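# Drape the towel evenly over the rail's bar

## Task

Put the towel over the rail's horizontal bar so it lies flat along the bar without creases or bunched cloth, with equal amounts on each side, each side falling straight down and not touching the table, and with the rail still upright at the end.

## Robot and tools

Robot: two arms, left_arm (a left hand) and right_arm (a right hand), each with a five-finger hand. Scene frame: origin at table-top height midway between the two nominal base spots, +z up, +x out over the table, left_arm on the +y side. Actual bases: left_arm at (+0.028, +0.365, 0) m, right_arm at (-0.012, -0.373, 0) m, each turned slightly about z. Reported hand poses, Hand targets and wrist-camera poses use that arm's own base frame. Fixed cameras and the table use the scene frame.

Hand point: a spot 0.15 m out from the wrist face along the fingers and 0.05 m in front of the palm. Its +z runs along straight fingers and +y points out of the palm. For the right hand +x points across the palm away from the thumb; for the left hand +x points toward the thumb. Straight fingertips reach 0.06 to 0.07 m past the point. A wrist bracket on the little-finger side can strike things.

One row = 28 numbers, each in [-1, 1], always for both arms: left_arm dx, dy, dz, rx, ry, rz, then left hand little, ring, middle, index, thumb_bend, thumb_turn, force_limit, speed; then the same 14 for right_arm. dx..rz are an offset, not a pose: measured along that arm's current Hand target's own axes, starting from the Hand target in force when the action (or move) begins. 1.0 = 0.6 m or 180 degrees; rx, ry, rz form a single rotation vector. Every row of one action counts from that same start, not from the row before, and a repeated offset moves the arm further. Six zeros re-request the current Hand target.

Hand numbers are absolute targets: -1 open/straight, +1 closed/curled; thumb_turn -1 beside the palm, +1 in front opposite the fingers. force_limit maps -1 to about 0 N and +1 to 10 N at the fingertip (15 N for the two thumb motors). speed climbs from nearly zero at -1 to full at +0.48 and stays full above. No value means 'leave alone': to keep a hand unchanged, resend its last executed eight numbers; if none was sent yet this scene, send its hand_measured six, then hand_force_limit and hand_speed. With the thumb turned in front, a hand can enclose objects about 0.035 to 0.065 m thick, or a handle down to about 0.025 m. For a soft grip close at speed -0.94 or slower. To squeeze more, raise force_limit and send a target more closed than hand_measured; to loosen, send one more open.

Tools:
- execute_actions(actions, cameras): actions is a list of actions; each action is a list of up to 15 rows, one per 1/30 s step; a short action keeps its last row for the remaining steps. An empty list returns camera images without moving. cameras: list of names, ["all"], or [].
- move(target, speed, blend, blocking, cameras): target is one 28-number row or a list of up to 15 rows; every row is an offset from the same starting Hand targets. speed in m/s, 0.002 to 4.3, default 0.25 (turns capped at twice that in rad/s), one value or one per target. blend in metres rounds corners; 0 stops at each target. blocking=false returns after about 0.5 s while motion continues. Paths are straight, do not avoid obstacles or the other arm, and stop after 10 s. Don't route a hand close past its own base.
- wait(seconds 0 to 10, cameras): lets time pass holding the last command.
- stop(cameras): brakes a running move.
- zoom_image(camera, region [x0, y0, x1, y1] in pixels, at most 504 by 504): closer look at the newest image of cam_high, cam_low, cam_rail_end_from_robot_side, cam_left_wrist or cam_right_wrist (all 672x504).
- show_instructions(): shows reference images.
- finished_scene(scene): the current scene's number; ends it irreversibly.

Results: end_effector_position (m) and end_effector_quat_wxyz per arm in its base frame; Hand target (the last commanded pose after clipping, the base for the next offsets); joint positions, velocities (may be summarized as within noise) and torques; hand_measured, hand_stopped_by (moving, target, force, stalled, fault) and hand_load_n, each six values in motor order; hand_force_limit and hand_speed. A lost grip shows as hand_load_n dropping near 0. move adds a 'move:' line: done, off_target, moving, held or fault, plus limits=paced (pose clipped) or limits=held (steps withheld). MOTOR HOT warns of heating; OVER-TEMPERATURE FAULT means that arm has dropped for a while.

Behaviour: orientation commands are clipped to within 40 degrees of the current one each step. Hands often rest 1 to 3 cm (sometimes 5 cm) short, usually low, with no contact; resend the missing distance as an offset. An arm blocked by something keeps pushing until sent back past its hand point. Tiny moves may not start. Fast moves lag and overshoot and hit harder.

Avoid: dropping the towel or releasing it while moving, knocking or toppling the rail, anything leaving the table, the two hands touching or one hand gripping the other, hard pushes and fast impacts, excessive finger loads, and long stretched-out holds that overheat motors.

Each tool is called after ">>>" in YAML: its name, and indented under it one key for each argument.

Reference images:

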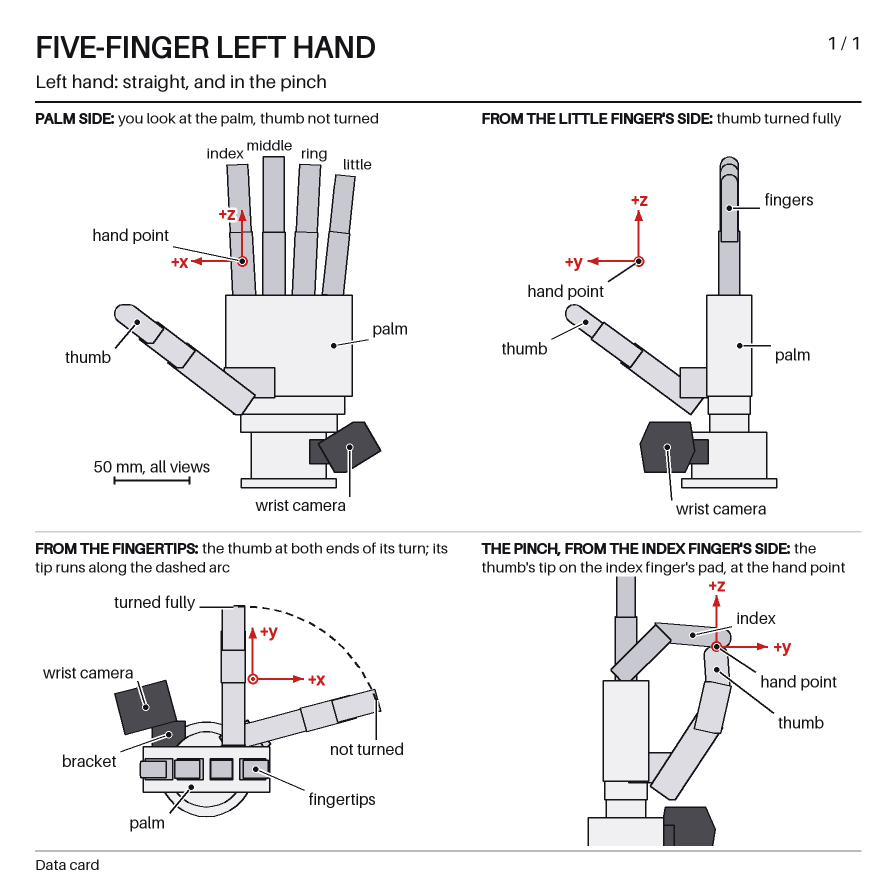

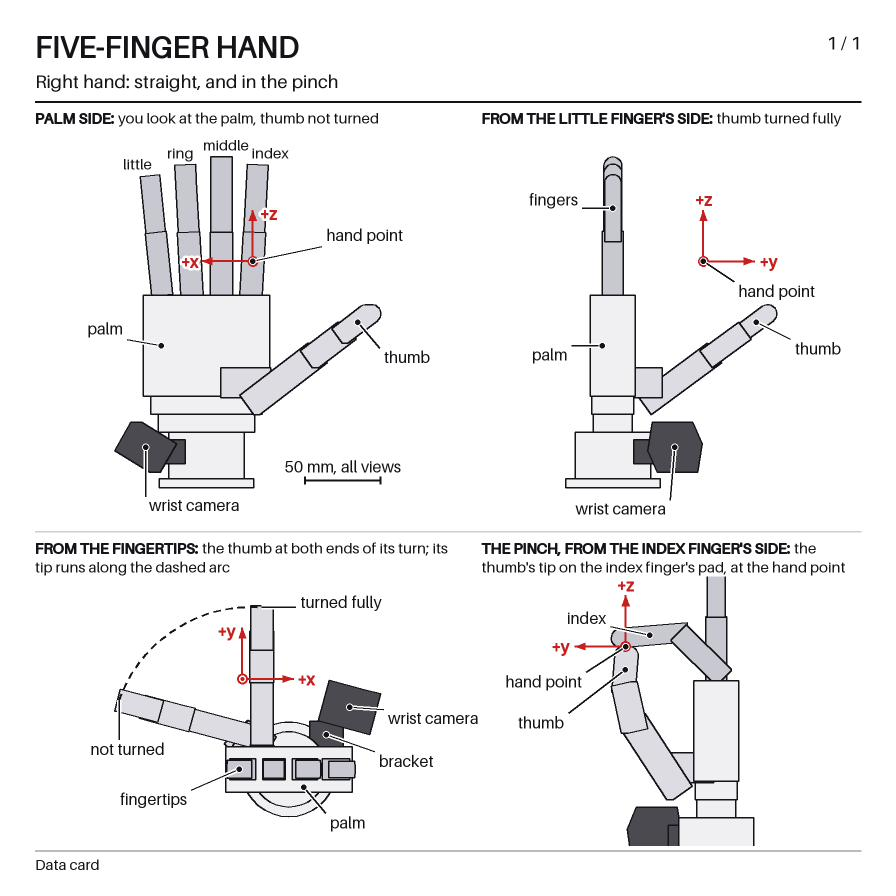

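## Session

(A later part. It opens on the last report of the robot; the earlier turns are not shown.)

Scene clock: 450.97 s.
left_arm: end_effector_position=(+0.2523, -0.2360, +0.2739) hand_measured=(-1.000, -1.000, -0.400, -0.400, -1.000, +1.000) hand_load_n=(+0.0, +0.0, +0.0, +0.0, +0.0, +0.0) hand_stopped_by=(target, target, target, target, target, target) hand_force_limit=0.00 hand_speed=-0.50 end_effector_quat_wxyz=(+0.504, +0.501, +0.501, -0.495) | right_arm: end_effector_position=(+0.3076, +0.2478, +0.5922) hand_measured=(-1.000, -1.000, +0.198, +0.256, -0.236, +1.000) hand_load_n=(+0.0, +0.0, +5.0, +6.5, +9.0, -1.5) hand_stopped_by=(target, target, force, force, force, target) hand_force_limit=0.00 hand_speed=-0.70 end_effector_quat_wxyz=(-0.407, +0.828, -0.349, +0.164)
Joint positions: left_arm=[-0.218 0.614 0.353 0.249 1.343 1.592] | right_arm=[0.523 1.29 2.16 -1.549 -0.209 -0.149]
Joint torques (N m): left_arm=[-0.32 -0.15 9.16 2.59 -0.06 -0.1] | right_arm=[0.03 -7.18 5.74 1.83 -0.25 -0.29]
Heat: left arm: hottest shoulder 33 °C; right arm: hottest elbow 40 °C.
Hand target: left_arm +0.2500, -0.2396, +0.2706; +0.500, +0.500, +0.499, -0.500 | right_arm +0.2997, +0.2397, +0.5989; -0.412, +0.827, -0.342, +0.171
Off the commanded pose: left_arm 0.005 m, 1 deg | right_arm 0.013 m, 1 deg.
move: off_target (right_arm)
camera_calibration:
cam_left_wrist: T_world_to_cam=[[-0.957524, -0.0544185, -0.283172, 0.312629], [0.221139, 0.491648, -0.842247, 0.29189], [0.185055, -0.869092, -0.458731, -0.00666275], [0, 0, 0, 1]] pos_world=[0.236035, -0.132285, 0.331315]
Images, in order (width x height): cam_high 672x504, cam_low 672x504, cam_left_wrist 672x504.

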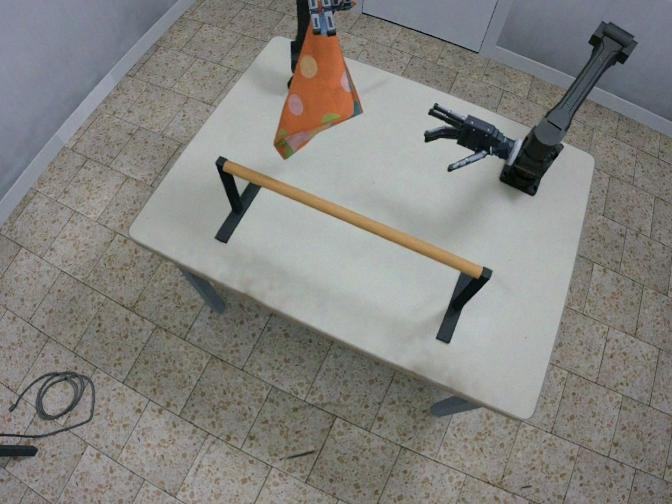

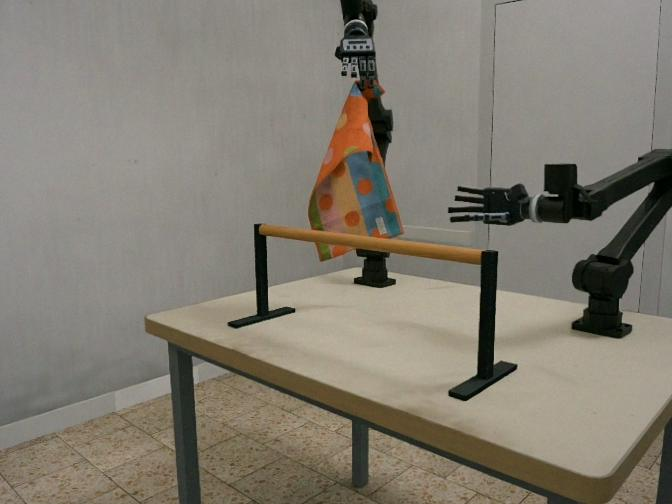

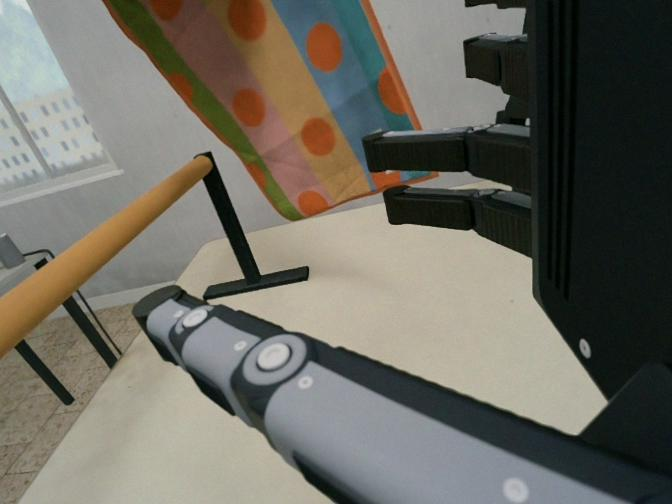

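>>> move:
  target:
    - [0.06,-0.1633,0.3417,-0.1667,0,0,-1,-1,-0.4,-0.4,-1,1,0,-0.5,0.0707,0.0426,-0.0565,0,0,0,-1,-1,0.3,0.3,0.1,1,0.0,-0.7]
  cameras: ["cam_left_wrist","cam_high","cam_low"]
  speed: 0.12

Scene clock: 468.83 s.
left_arm: end_effector_position=(+0.1556, -0.4296, +0.2161) hand_measured=(-1.000, -1.000, -0.400, -0.400, -1.000, +1.000) hand_load_n=(+0.0, +0.0, +0.0, +0.0, +0.0, +0.0) hand_stopped_by=(target, target, target, target, target, target) hand_force_limit=0.00 hand_speed=-0.50 end_effector_quat_wxyz=(+0.605, +0.365, +0.621, -0.338) | right_arm: end_effector_position=(+0.3090, +0.1861, +0.5926) hand_measured=(-1.000, -1.000, +0.198, +0.256, -0.236, +1.000) hand_load_n=(+0.0, +0.0, +4.5, +6.5, +9.0, -2.0) hand_stopped_by=(target, target, force, force, force, target) hand_force_limit=0.00 hand_speed=-0.70 end_effector_quat_wxyz=(-0.408, +0.828, -0.350, +0.162)
Joint positions: left_arm=[-1.551 1.15 0.445 0.661 -0.51 1.572] | right_arm=[0.313 1.249 2.138 -1.61 -0.373 -0.288]
Joint torques (N m): left_arm=[-0.32 -6.07 11.84 3.04 -0.09 0.08] | right_arm=[-0.38 -6.65 5.55 1.7 -0.35 -0.31]
Heat: left arm: hottest shoulder 32 °C; right arm: hottest elbow 35 °C.
Hand target: left_arm +0.1518, -0.4445, +0.2346; +0.613, +0.354, +0.612, -0.354 | right_arm +0.2996, +0.1798, +0.5988; -0.412, +0.827, -0.342, +0.171
Off the commanded pose: left_arm 0.024 m, 3 deg | right_arm 0.013 m, 1 deg.
move: off_target (left_arm, right_arm)
camera_calibration:
cam_left_wrist: T_world_to_cam=[[-0.805702, -0.512494, -0.296974, -0.0242279], [-0.0583223, 0.567579, -0.821251, 0.431333], [0.589442, -0.644364, -0.487189, -0.1437], [0, 0, 0, 1]] pos_world=[0.0903385, -0.349827, 0.277028]
Images, in order (width x height): cam_high 672x504, cam_low 672x504, cam_left_wrist 672x504.

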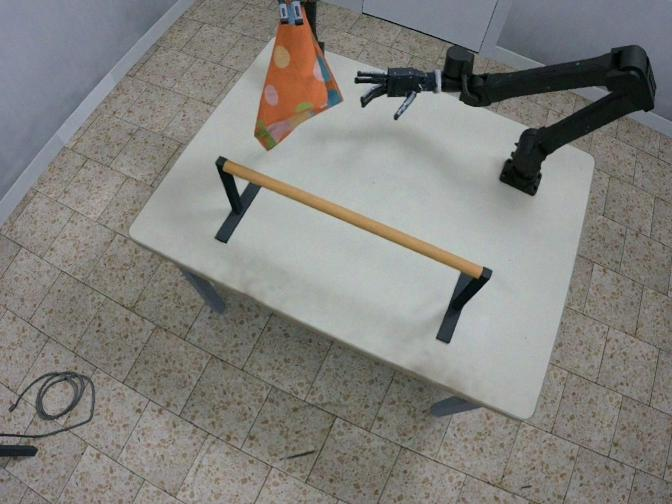

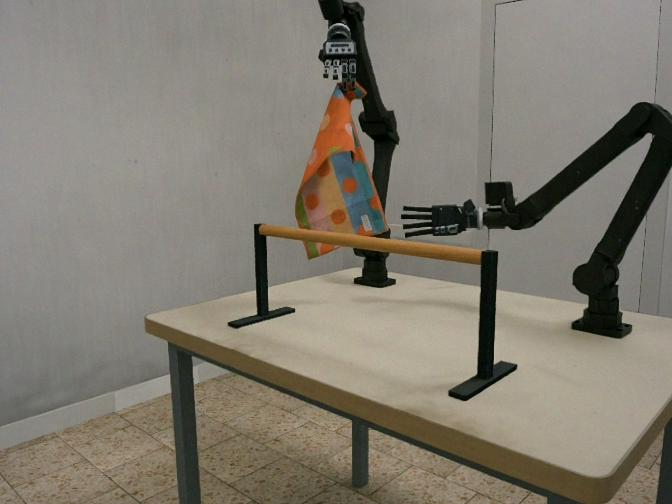

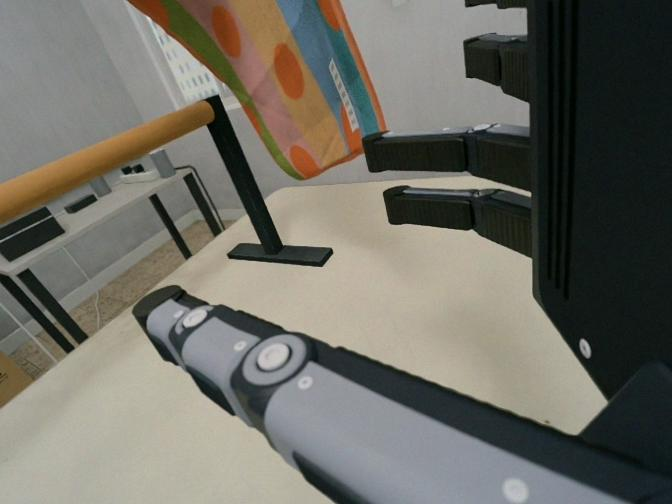

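>>> move:
  target:
    - [-0.0233,-0.0368,0.1218,0,0,0,-1,-1,-0.6,-0.6,-1,1,0,-0.5,0,0,0,0,0,0,-1,-1,0.3,0.3,0.1,1,0.0,-0.7]
  cameras: ["cam_left_wrist","cam_high","cam_low"]
  speed: 0.08

Scene clock: 478.33 s.
left_arm: end_effector_position=(+0.1618, -0.5069, +0.2346) hand_measured=(-1.000, -1.000, -0.600, -0.600, -1.000, +1.000) hand_load_n=(+0.0, +0.0, +0.0, +0.0, +0.0, +0.5) hand_stopped_by=(target, target, target, target, target, target) hand_force_limit=0.00 hand_speed=-0.50 end_effector_quat_wxyz=(+0.605, +0.365, +0.616, -0.348) | right_arm: end_effector_position=(+0.3090, +0.1861, +0.5926) hand_measured=(-1.000, -1.000, +0.198, +0.256, -0.236, +1.000) hand_load_n=(+0.0, +0.0, +5.0, +6.5, +8.5, -1.5) hand_stopped_by=(target, target, force, force, force, target) hand_force_limit=0.00 hand_speed=-0.70 end_effector_quat_wxyz=(-0.408, +0.828, -0.350, +0.162)
Joint positions: left_arm=[-1.531 1.335 0.646 0.661 -0.473 1.572] | right_arm=[0.313 1.249 2.138 -1.61 -0.373 -0.288]
Joint torques (N m): left_arm=[2.14 -6.77 12.3 2.5 0.13 0.05] | right_arm=[-0.21 -6.48 5.56 1.74 -0.36 -0.3]
Heat: left arm: hottest elbow 33 °C; right arm: hottest elbow 34 °C.
Hand target: left_arm +0.1693, -0.5188, +0.2489; +0.613, +0.354, +0.612, -0.354 | right_arm +0.2997, +0.1797, +0.5988; -0.412, +0.827, -0.342, +0.171
Off the commanded pose: left_arm 0.020 m, 2 deg | right_arm 0.013 m, 1 deg.
move: off_target (left_arm, right_arm)
camera_calibration:
cam_left_wrist: T_world_to_cam=[[-0.814833, -0.503021, -0.288126, -0.0491914], [-0.049178, 0.555222, -0.830247, 0.485165], [0.577605, -0.662344, -0.477151, -0.197729], [0, 0, 0, 1]] pos_world=[0.0979861, -0.425083, 0.294287]
Images, in order (width x height): cam_high 672x504, cam_low 672x504, cam_left_wrist 672x504.

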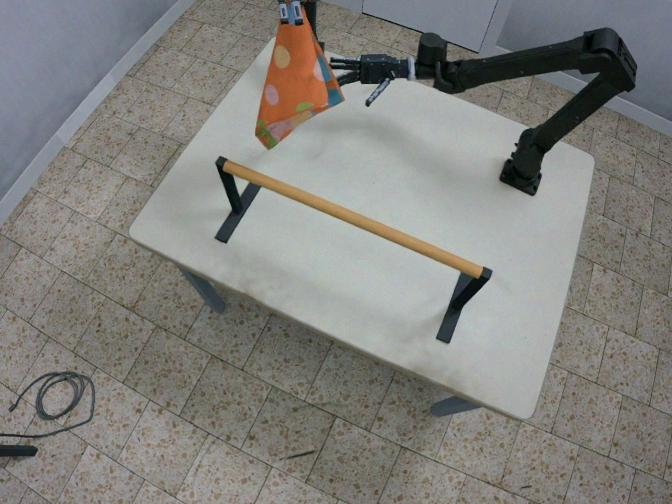

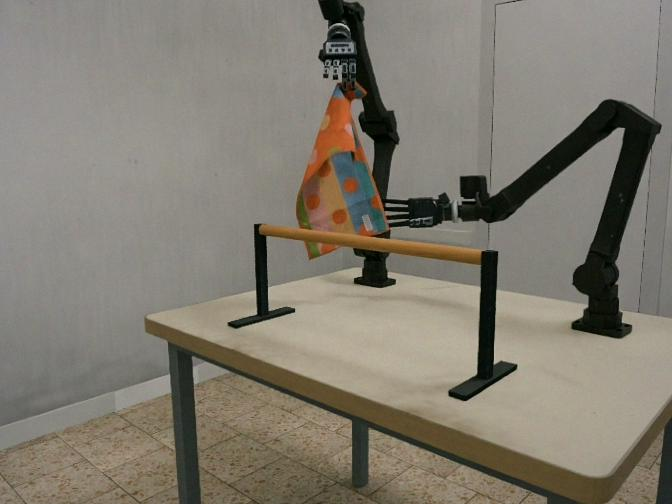

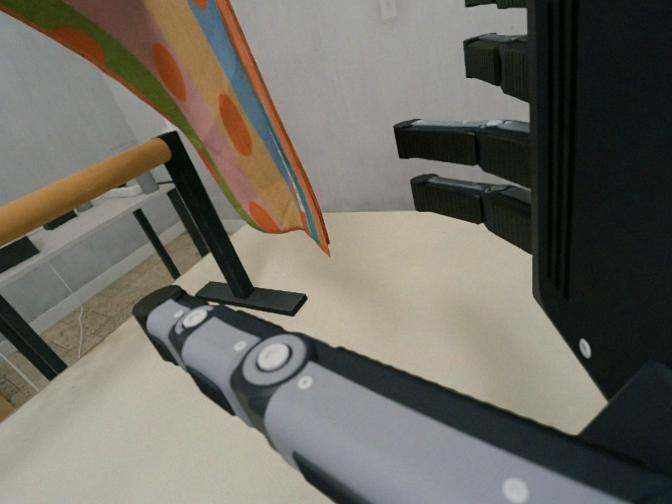

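>>> move:
  target:
    - [0.0,0.02,0.0833,0,0,0,-1,-1,-0.6,-0.6,-1,1,0,-0.5,0,0,0,0,0,0,-1,-1,0.3,0.3,0.1,1,0.0,-0.7]
  cameras: ["cam_left_wrist","cam_high"]
  speed: 0.06

Scene clock: 484.70 s.
left_arm: end_effector_position=(+0.1963, -0.5444, +0.2360) hand_measured=(-1.000, -1.000, -0.600, -0.600, -1.000, +1.000) hand_load_n=(+0.0, +0.0, +0.0, +0.0, +0.0, +0.5) hand_stopped_by=(target, target, target, target, target, target) hand_force_limit=0.00 hand_speed=-0.50 end_effector_quat_wxyz=(+0.605, +0.364, +0.616, -0.349) | right_arm: end_effector_position=(+0.3090, +0.1861, +0.5926) hand_measured=(-1.000, -1.000, +0.198, +0.256, -0.236, +1.000) hand_load_n=(+0.0, +0.0, +5.0, +6.5, +9.0, -1.5) hand_stopped_by=(target, target, force, force, force, target) hand_force_limit=0.00 hand_speed=-0.70 end_effector_quat_wxyz=(-0.408, +0.828, -0.350, +0.162)
Joint positions: left_arm=[-1.451 1.438 0.751 0.661 -0.393 1.572] | right_arm=[0.313 1.249 2.138 -1.61 -0.373 -0.288]
Joint torques (N m): left_arm=[2.37 -9.35 12.12 2.39 0.12 0.07] | right_arm=[-0.26 -6.48 5.52 1.7 -0.37 -0.3]
Heat: left arm: hottest elbow 33 °C; right arm: hottest elbow 33 °C.
Hand target: left_arm +0.2046, -0.5562, +0.2490; +0.613, +0.354, +0.612, -0.354 | right_arm +0.2997, +0.1797, +0.5988; -0.412, +0.827, -0.342, +0.171
Off the commanded pose: left_arm 0.019 m, 2 deg | right_arm 0.013 m, 1 deg.
move: off_target (left_arm, right_arm)
camera_calibration:
cam_left_wrist: T_world_to_cam=[[-0.814762, -0.504791, -0.285216, -0.0412098], [-0.0513801, 0.552852, -0.831694, 0.508326], [0.577514, -0.662978, -0.476379, -0.242318], [0, 0, 0, 1]] pos_world=[0.132484, -0.462484, 0.295583]
Images, in order (width x height): cam_high 672x504, cam_left_wrist 672x504.

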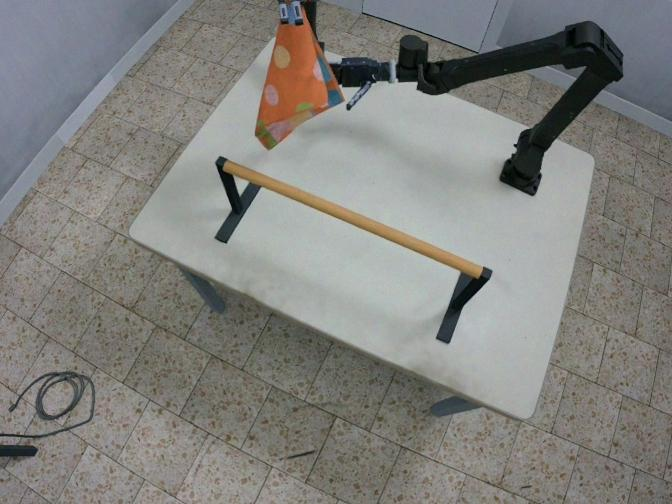

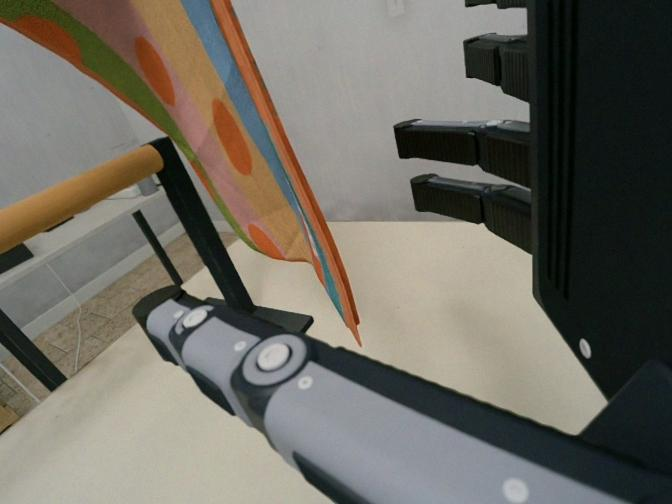

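>>> move:
  target:
    - [0.0,0.0,0.0,0,0,0,-1,-1,-0.1,-0.1,-0.4,1,0,-0.5,0,0,0,0,0,0,-1,-1,0.3,0.3,0.1,1,0.0,-0.7]
    - [0.0,0.0,0.0,0,0,0,-1,-1,0.35,0.35,0.1,1,0,-0.7,0,0,0,0,0,0,-1,-1,0.3,0.3,0.1,1,0.0,-0.7]
  cameras: ["cam_left_wrist","cam_low"]
  speed: 0.06

Scene clock: 491.77 s.
left_arm: end_effector_position=(+0.1963, -0.5446, +0.2360) hand_measured=(-1.000, -1.000, +0.252, +0.282, -0.222, +1.000) hand_load_n=(+0.0, +0.0, +14.5, +5.5, +9.0, +0.0) hand_stopped_by=(target, target, force, force, force, target) hand_force_limit=0.00 hand_speed=-0.70 end_effector_quat_wxyz=(+0.605, +0.364, +0.616, -0.349) | right_arm: end_effector_position=(+0.3090, +0.1861, +0.5926) hand_measured=(-1.000, -1.000, +0.198, +0.256, -0.236, +1.000) hand_load_n=(+0.0, +0.0, +5.0, +6.5, +9.0, -1.5) hand_stopped_by=(target, target, force, force, force, target) hand_force_limit=0.00 hand_speed=-0.70 end_effector_quat_wxyz=(-0.408, +0.828, -0.349, +0.162)
Joint positions: left_arm=[-1.451 1.438 0.752 0.661 -0.393 1.572] | right_arm=[0.313 1.249 2.138 -1.61 -0.373 -0.288]
Joint torques (N m): left_arm=[2.2 -9.41 12.12 2.54 0.16 0.07] | right_arm=[-0.26 -6.48 5.52 1.74 -0.37 -0.29]
Heat: left arm: hottest elbow 34 °C; right arm: hottest elbow 32 °C.
Hand target: left_arm +0.2046, -0.5562, +0.2487; +0.613, +0.354, +0.612, -0.354 | right_arm +0.2996, +0.1798, +0.5989; -0.412, +0.827, -0.342, +0.171
Off the commanded pose: left_arm 0.019 m, 2 deg | right_arm 0.013 m, 1 deg.
move: off_target (left_arm, right_arm); target 2's new numbers were sent with left_arm's hand 0.019 m and 2 deg from that target
camera_calibration:
cam_left_wrist: T_world_to_cam=[[-0.81497, -0.504472, -0.285189, -0.0411422], [-0.0511907, 0.552872, -0.831692, 0.50842], [0.577238, -0.663205, -0.476398, -0.242514], [0, 0, 0, 1]] pos_world=[0.132485, -0.462683, 0.295583]
Images, in order (width x height): cam_low 672x504, cam_left_wrist 672x504.

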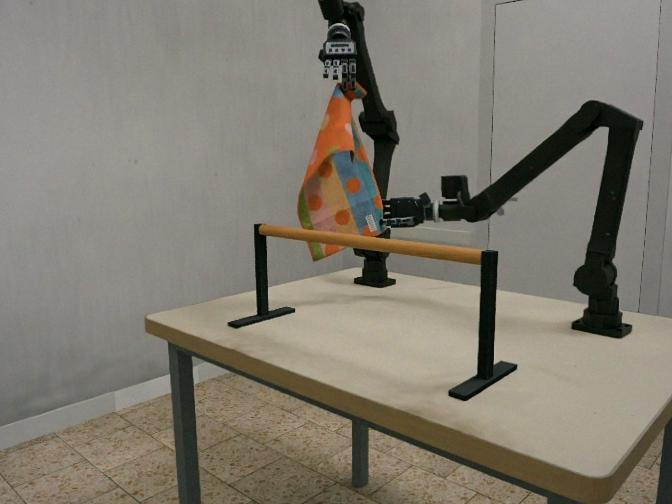

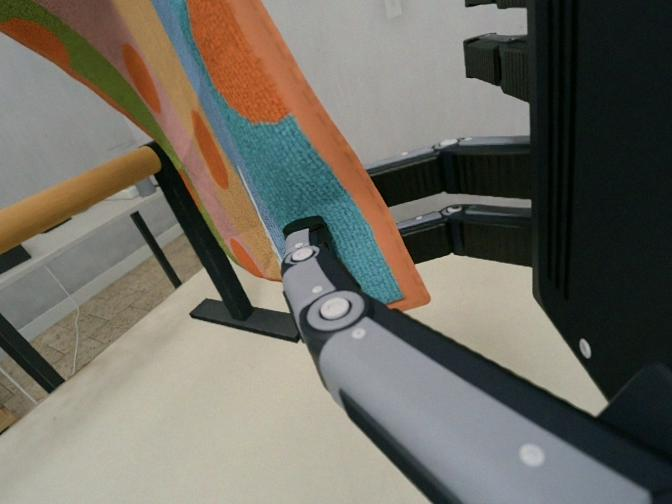

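>>> move:
  target:
    - [-0.4167,0.4397,-0.4082,0.0556,0.0,0.0,-1,-1,0.35,0.35,0.1,1,0,-0.7,0.0448,0.1176,0.121,0.1216,-0.0753,-0.0364,-1,-1,0.3,0.3,0.1,1,0.0,-0.7]
  cameras: ["all"]
  speed: 0.12

Scene clock: 519.87 s.
left_arm: end_effector_position=(+0.3080, -0.2202, +0.4707) hand_measured=(-1.000, -1.000, +0.252, +0.282, -0.222, +1.000) hand_load_n=(+0.0, +0.0, +15.5, +5.5, +9.0, +0.0) hand_stopped_by=(target, target, force, force, force, target) hand_force_limit=0.00 hand_speed=-0.70 end_effector_quat_wxyz=(+0.561, +0.408, +0.587, -0.417) | right_arm: end_effector_position=(+0.3306, +0.1774, +0.4912) hand_measured=(-1.000, -1.000, +0.198, +0.256, -0.236, +1.000) hand_load_n=(+0.0, +0.0, +6.0, +6.0, +9.0, +0.0) hand_stopped_by=(target, target, force, force, force, target) hand_force_limit=0.00 hand_speed=-0.70 end_effector_quat_wxyz=(-0.585, +0.770, -0.213, +0.137)
Joint positions: left_arm=[-0.282 0.631 0.901 -0.308 0.965 1.572] | right_arm=[0.045 0.974 1.395 -0.93 -0.965 -0.39]
Joint torques (N m): left_arm=[2.96 -1.79 14.63 1.8 0 0.07] | right_arm=[-0.73 -4.95 7.54 2.78 -0.3 -0.21]
Heat: left arm: hottest elbow 35 °C; right arm: hottest elbow 31 °C.
Hand target: left_arm +0.3106, -0.2120, +0.4988; +0.580, +0.406, +0.579, -0.406 | right_arm +0.3298, +0.1717, +0.4988; -0.588, +0.766, -0.206, +0.158
Off the commanded pose: left_arm 0.029 m, 3 deg | right_arm 0.009 m, 3 deg.
move: off_target (left_arm, right_arm)
camera_calibration:
cam_left_wrist: T_world_to_cam=[[-0.905368, -0.346516, -0.245429, 0.32441], [0.0211679, 0.540436, -0.841119, 0.509421], [0.4241, -0.766717, -0.481959, 0.046866], [0, 0, 0, 1]] pos_world=[0.263051, -0.126963, 0.530691]
cam_right_wrist: T_world_to_cam=[[0.0485763, -0.359376, -0.931928, 0.505883], [-0.993954, -0.109373, -0.00963239, 0.343846], [-0.0984659, 0.926761, -0.362516, 0.160876], [0, 0, 0, 1]] pos_world=[0.333034, 0.070316, 0.533079]

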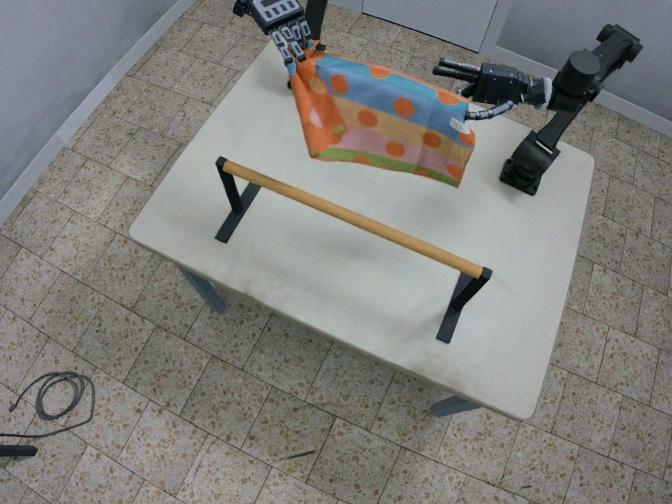

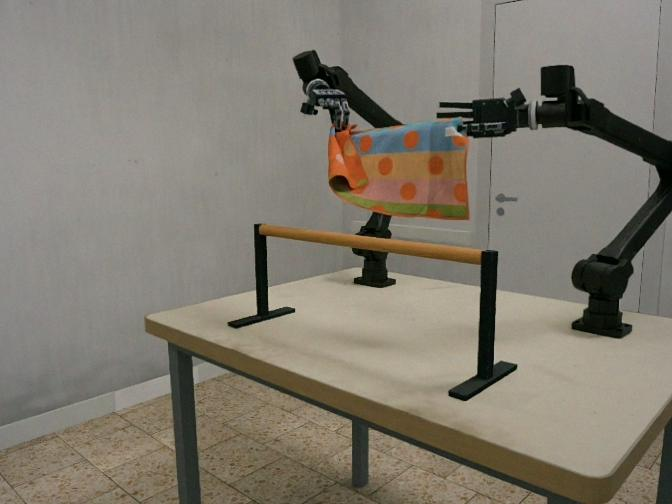

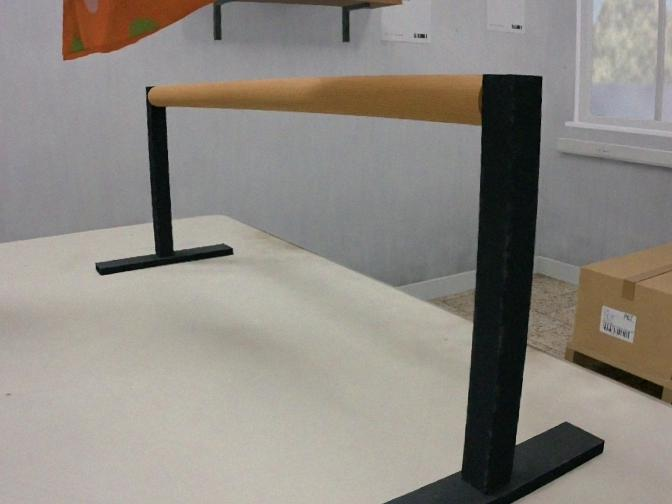

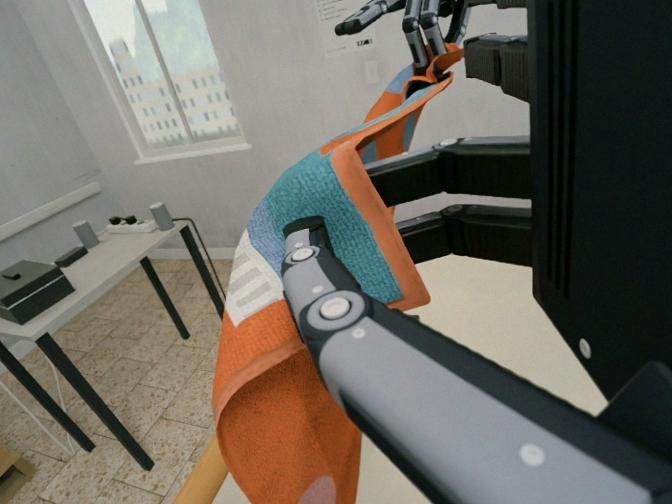

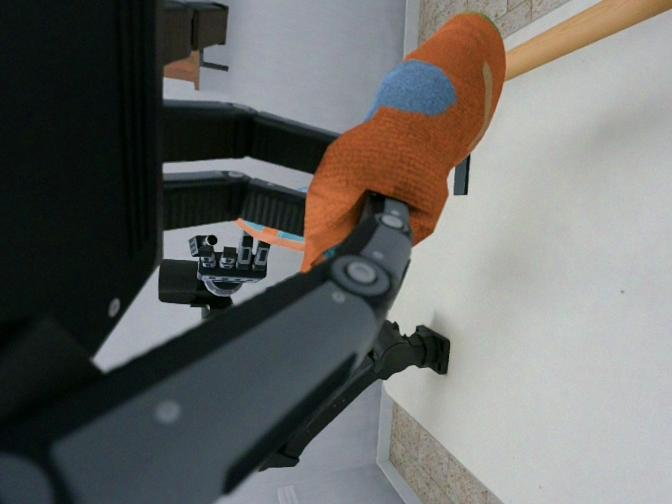

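>>> move:
  target:
    - [-0.18,0,0,0,0,0,-1,-1,0.35,0.35,0.1,1,0,-0.7,0,-0.161,-0.0432,0,0,0,-1,-1,0.3,0.3,0.1,1,0.0,-0.7]
    - [-0.18,0,0,0,0,0,-1,-1,0.35,0.35,0.1,1,0,-0.7,0,-0.161,-0.0432,0,0,0,-1,-1,-0.5,-0.5,-0.8,1,0.0,-0.6]
  cameras: ["all"]
  speed: 0.12

Scene clock: 534.73 s.
left_arm: end_effector_position=(+0.3130, -0.2180, +0.5810) hand_measured=(-1.000, -1.000, +0.252, +0.282, -0.222, +1.000) hand_load_n=(+0.0, +0.0, +14.5, +5.5, +9.0, +0.0) hand_stopped_by=(target, target, force, force, force, target) hand_force_limit=0.00 hand_speed=-0.70 end_effector_quat_wxyz=(+0.562, +0.404, +0.590, -0.416) | right_arm: end_effector_position=(+0.3271, +0.1747, +0.5813) hand_measured=(-1.000, -1.000, -0.500, -0.500, -0.800, +1.000) hand_load_n=(-0.5, +0.0, +0.0, +0.0, +0.0, +0.0) hand_stopped_by=(target, target, target, target, target, target) hand_force_limit=0.00 hand_speed=-0.60 end_effector_quat_wxyz=(-0.587, +0.768, -0.214, +0.140)
Joint positions: left_arm=[-0.272 0.752 1.25 -0.535 0.965 1.565] | right_arm=[0.036 1.081 1.727 -1.149 -0.969 -0.387]
Joint torques (N m): left_arm=[1.61 -2.37 13.49 1.85 0.03 0.1] | right_arm=[0.03 -2.84 10.95 1.57 -0.16 -0.22]
Heat: left arm: hottest elbow 35 °C; right arm: hottest elbow 32 °C.
Hand target: left_arm +0.3104, -0.2121, +0.6067; +0.579, +0.406, +0.579, -0.406 | right_arm +0.3297, +0.1716, +0.5989; -0.588, +0.766, -0.205, +0.158
Off the commanded pose: left_arm 0.027 m, 3 deg | right_arm 0.018 m, 2 deg.
move: off_target (left_arm, right_arm); target 2's new numbers were sent with right_arm's hand 0.019 m and 2 deg from that target
camera_calibration:
cam_left_wrist: T_world_to_cam=[[-0.90316, -0.356076, -0.239816, 0.35077], [0.0112111, 0.538863, -0.842319, 0.60435], [0.429157, -0.763437, -0.482688, 0.0992691], [0, 0, 0, 1]] pos_world=[0.267424, -0.124976, 0.641092]
cam_right_wrist: T_world_to_cam=[[0.0505534, -0.356329, -0.932992, 0.588445], [-0.994561, -0.103137, -0.0144993, 0.342807], [-0.0910598, 0.928651, -0.359605, 0.191265], [0, 0, 0, 1]] pos_world=[0.328611, 0.0674174, 0.622765]

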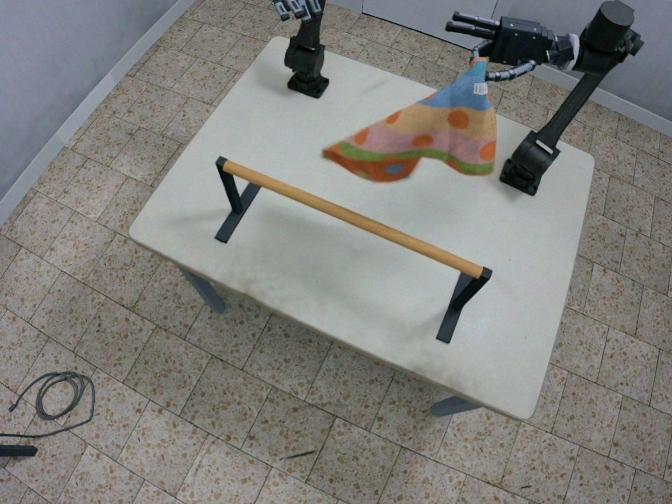

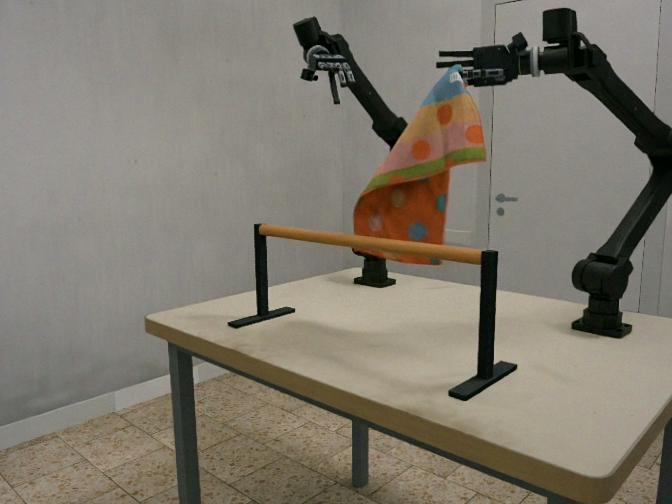

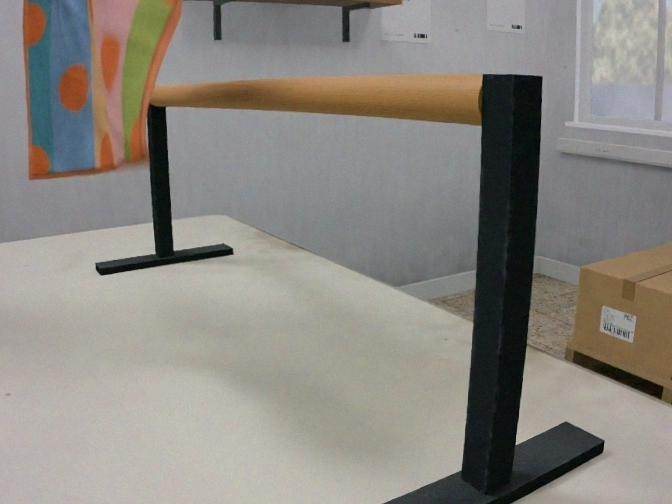

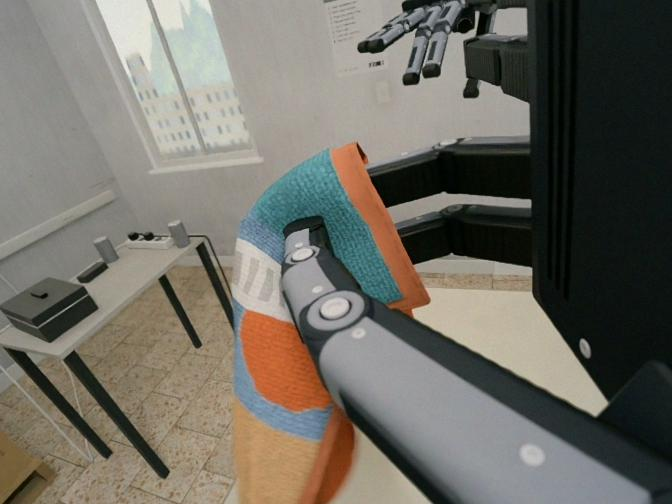

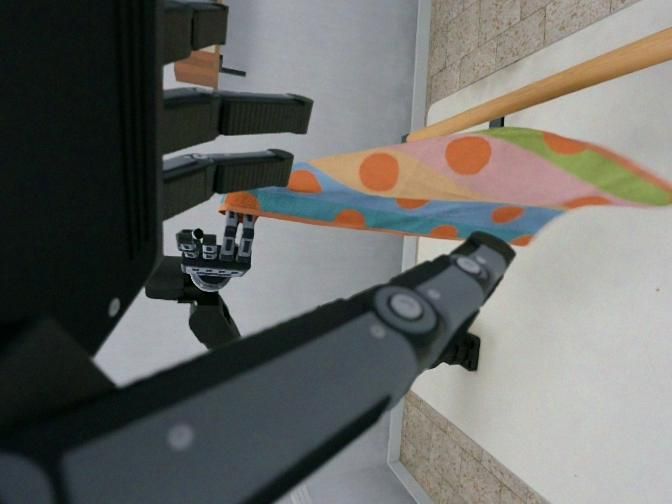

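>>> wait:
  seconds: 1.5
  cameras: ["all"]

Scene clock: 538.10 s.
left_arm: end_effector_position=(+0.3131, -0.2179, +0.5810) hand_measured=(-1.000, -1.000, +0.252, +0.282, -0.222, +1.000) hand_load_n=(+0.5, +0.0, +14.0, +5.5, +9.0, +0.0) hand_stopped_by=(target, target, force, force, force, target) hand_force_limit=0.00 hand_speed=-0.70 end_effector_quat_wxyz=(+0.562, +0.404, +0.590, -0.416) | right_arm: end_effector_position=(+0.3271, +0.1747, +0.5813) hand_measured=(-1.000, -1.000, -0.500, -0.500, -0.800, +1.000) hand_load_n=(+0.0, +0.0, +0.0, +0.0, +0.0, +0.0) hand_stopped_by=(target, target, target, target, target, target) hand_force_limit=0.00 hand_speed=-0.60 end_effector_quat_wxyz=(-0.587, +0.768, -0.214, +0.140)
Joint positions: left_arm=[-0.271 0.752 1.25 -0.535 0.965 1.565] | right_arm=[0.036 1.081 1.727 -1.149 -0.969 -0.387]
Joint torques (N m): left_arm=[2.08 -2.02 13.44 1.83 0.06 0.14] | right_arm=[-0.03 -2.96 10.96 1.52 -0.17 -0.23]
Heat: left arm: hottest elbow 35 °C; right arm: hottest elbow 32 °C.
Hand target: left_arm +0.3105, -0.2120, +0.6067; +0.579, +0.406, +0.579, -0.406 | right_arm +0.3297, +0.1716, +0.5989; -0.588, +0.766, -0.205, +0.158
Off the commanded pose: left_arm 0.027 m, 3 deg | right_arm 0.018 m, 2 deg.
wait: 1.50 s; at rest from the start
camera_calibration:
cam_left_wrist: T_world_to_cam=[[-0.903016, -0.356434, -0.239827, 0.350818], [0.0109986, 0.538883, -0.842309, 0.604349], [0.429466, -0.763256, -0.4827, 0.0992501], [0, 0, 0, 1]] pos_world=[0.267523, -0.124876, 0.641092]
cam_right_wrist: T_world_to_cam=[[0.0505534, -0.356329, -0.932992, 0.588445], [-0.994561, -0.103137, -0.0144993, 0.342807], [-0.0910598, 0.928651, -0.359605, 0.191265], [0, 0, 0, 1]] pos_world=[0.328611, 0.0674174, 0.622765]

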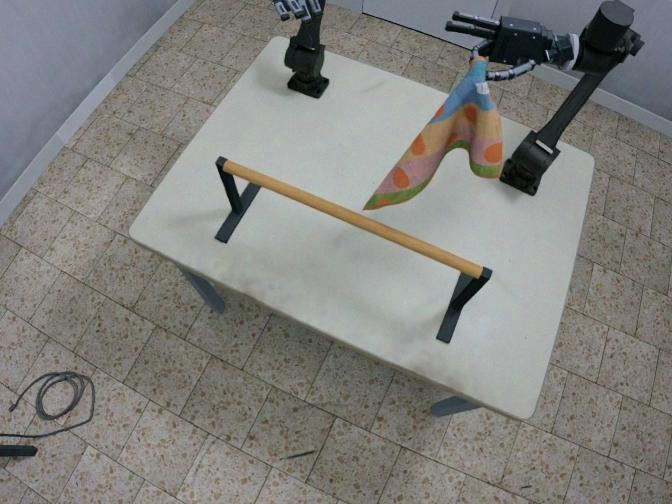

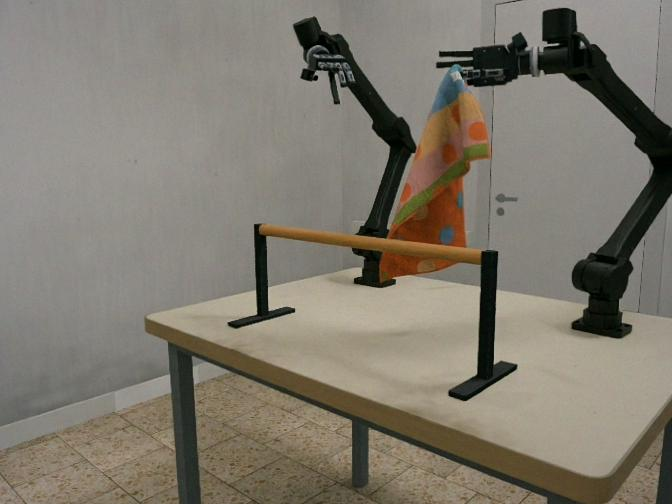

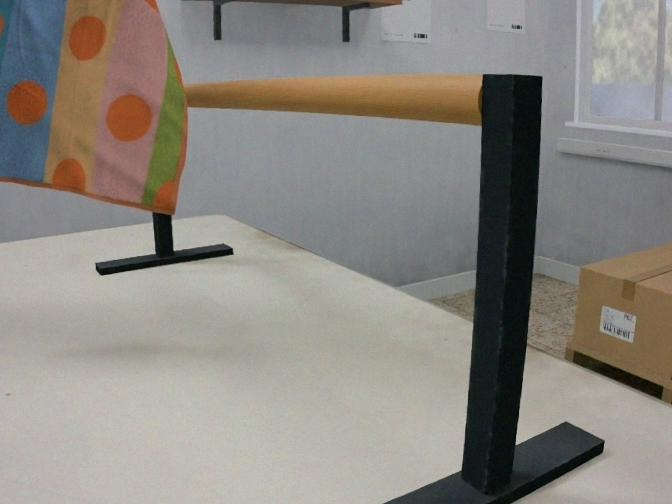

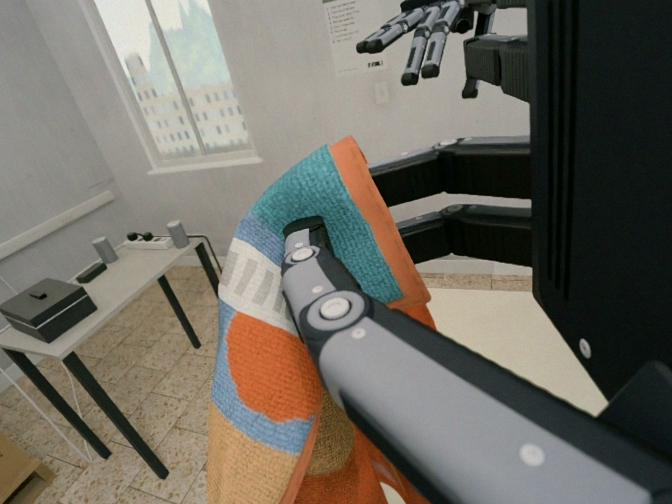

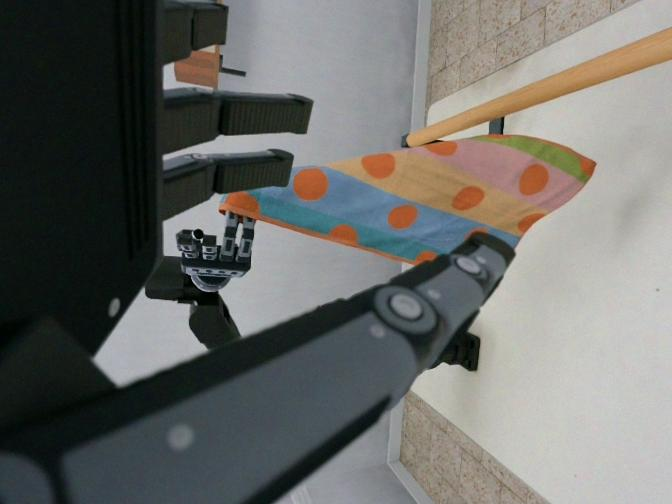

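>>> move:
  target:
    - [0,-0.0251,0.069,-0.1389,0,0,-1,-1,0.35,0.35,0.1,1,0,-0.7,-0.2453,0.2298,-0.085,-0.0545,0.116,-0.2231,-1,-1,-0.6,-0.6,-1,1,0.0,-0.6]
    - [0,-0.0502,0.1379,-0.2778,0,0,-1,-1,0.35,0.35,0.1,1,0,-0.7,-0.3377,0.5647,0.2047,-0.1091,0.2321,-0.4462,-1,-1,-0.6,-0.6,-1,1,0.0,-0.6]
  cameras: ["all"]
  blend: 0.03
  speed: 0.15

Scene clock: 569.27 s.
left_arm: end_effector_position=(+0.3144, -0.2968, +0.5793) hand_measured=(-1.000, -1.000, +0.252, +0.282, -0.222, +1.000) hand_load_n=(+0.0, +0.0, +14.0, +5.5, +9.0, +0.0) hand_stopped_by=(target, target, force, force, force, target) hand_force_limit=0.00 hand_speed=-0.70 end_effector_quat_wxyz=(+0.685, +0.136, +0.708, -0.102) | right_arm: end_effector_position=(+0.1715, +0.2986, +0.2424) hand_measured=(-1.000, -1.000, -0.600, -0.600, -1.000, +1.000) hand_load_n=(+0.0, +0.0, +0.0, +0.0, +0.0, +0.5) hand_stopped_by=(target, target, target, target, target, target) hand_force_limit=0.00 hand_speed=-0.60 end_effector_quat_wxyz=(-0.127, +0.700, +0.116, +0.693)
Joint positions: left_arm=[-1.202 1.013 1.367 -0.416 -0.862 1.565] | right_arm=[1.68 1.081 0.471 0.583 1.335 -1.526]
Joint torques (N m): left_arm=[-0.38 -5.66 14.39 2.92 -0.12 0.13] | right_arm=[0.67 -2.61 6.64 2.39 0.15 -0.33]
Heat: left arm: hottest elbow 36 °C; right arm: hottest elbow 33 °C.
Hand target: left_arm +0.3104, -0.3001, +0.6067; +0.697, +0.123, +0.696, -0.123 | right_arm +0.1699, +0.3001, +0.2397; -0.123, +0.697, +0.122, +0.696
Off the commanded pose: left_arm 0.028 m, 3 deg | right_arm 0.003 m, 1 deg.
move: off_target (left_arm)
camera_calibration:
cam_left_wrist: T_world_to_cam=[[-0.283791, -0.905495, -0.315503, 0.00959138], [-0.406784, 0.411644, -0.815522, 0.723495], [0.868326, -0.103097, -0.485161, 0.0970306], [0, 0, 0, 1]] pos_world=[0.212774, -0.279134, 0.640128]
cam_right_wrist: T_world_to_cam=[[0.309198, -0.921026, 0.236871, 0.164987], [-0.456324, -0.362218, -0.812752, 0.374424], [0.834365, 0.143212, -0.532284, 0.0578741], [0, 0, 0, 1]] pos_world=[0.071557, 0.279292, 0.296039]

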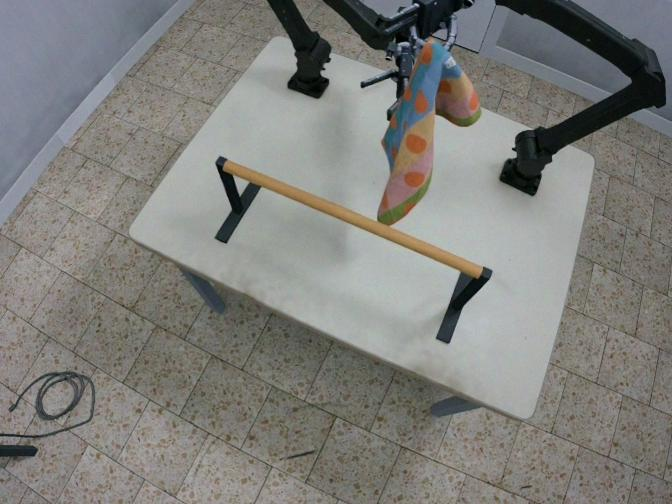

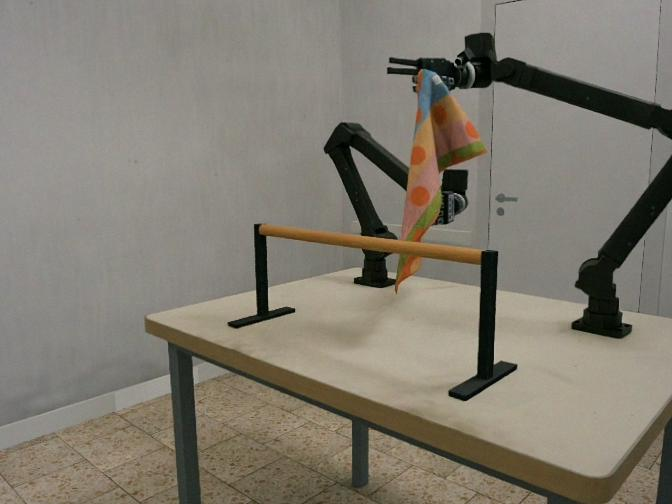

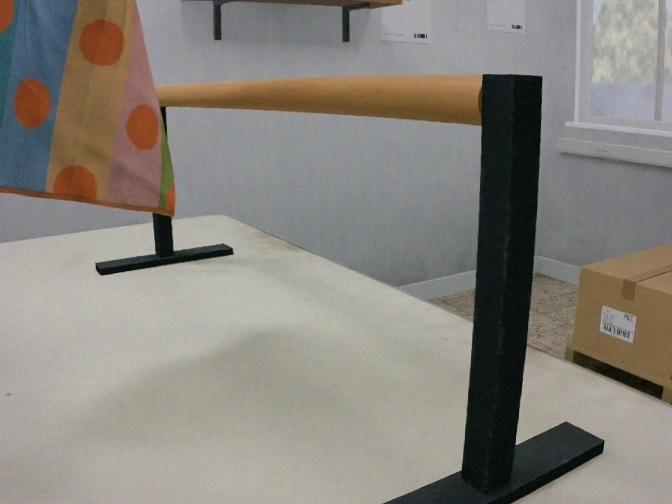

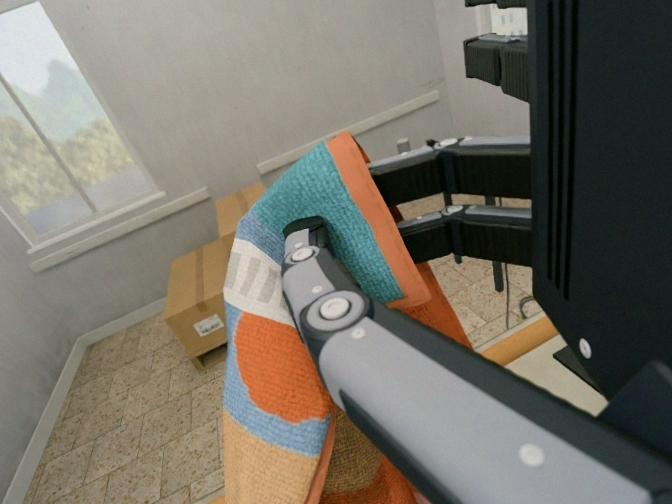

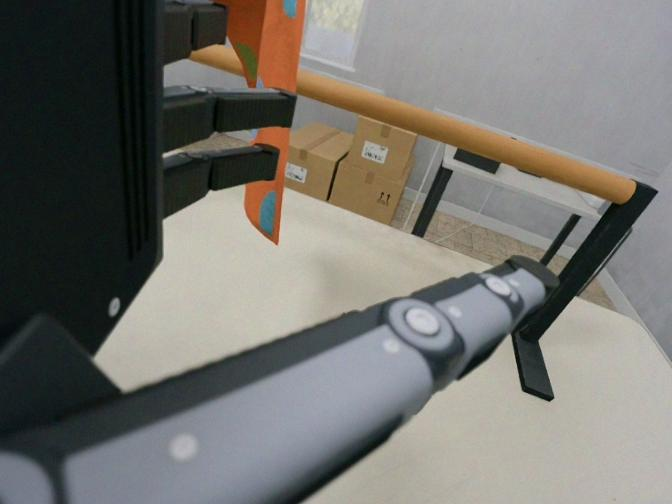

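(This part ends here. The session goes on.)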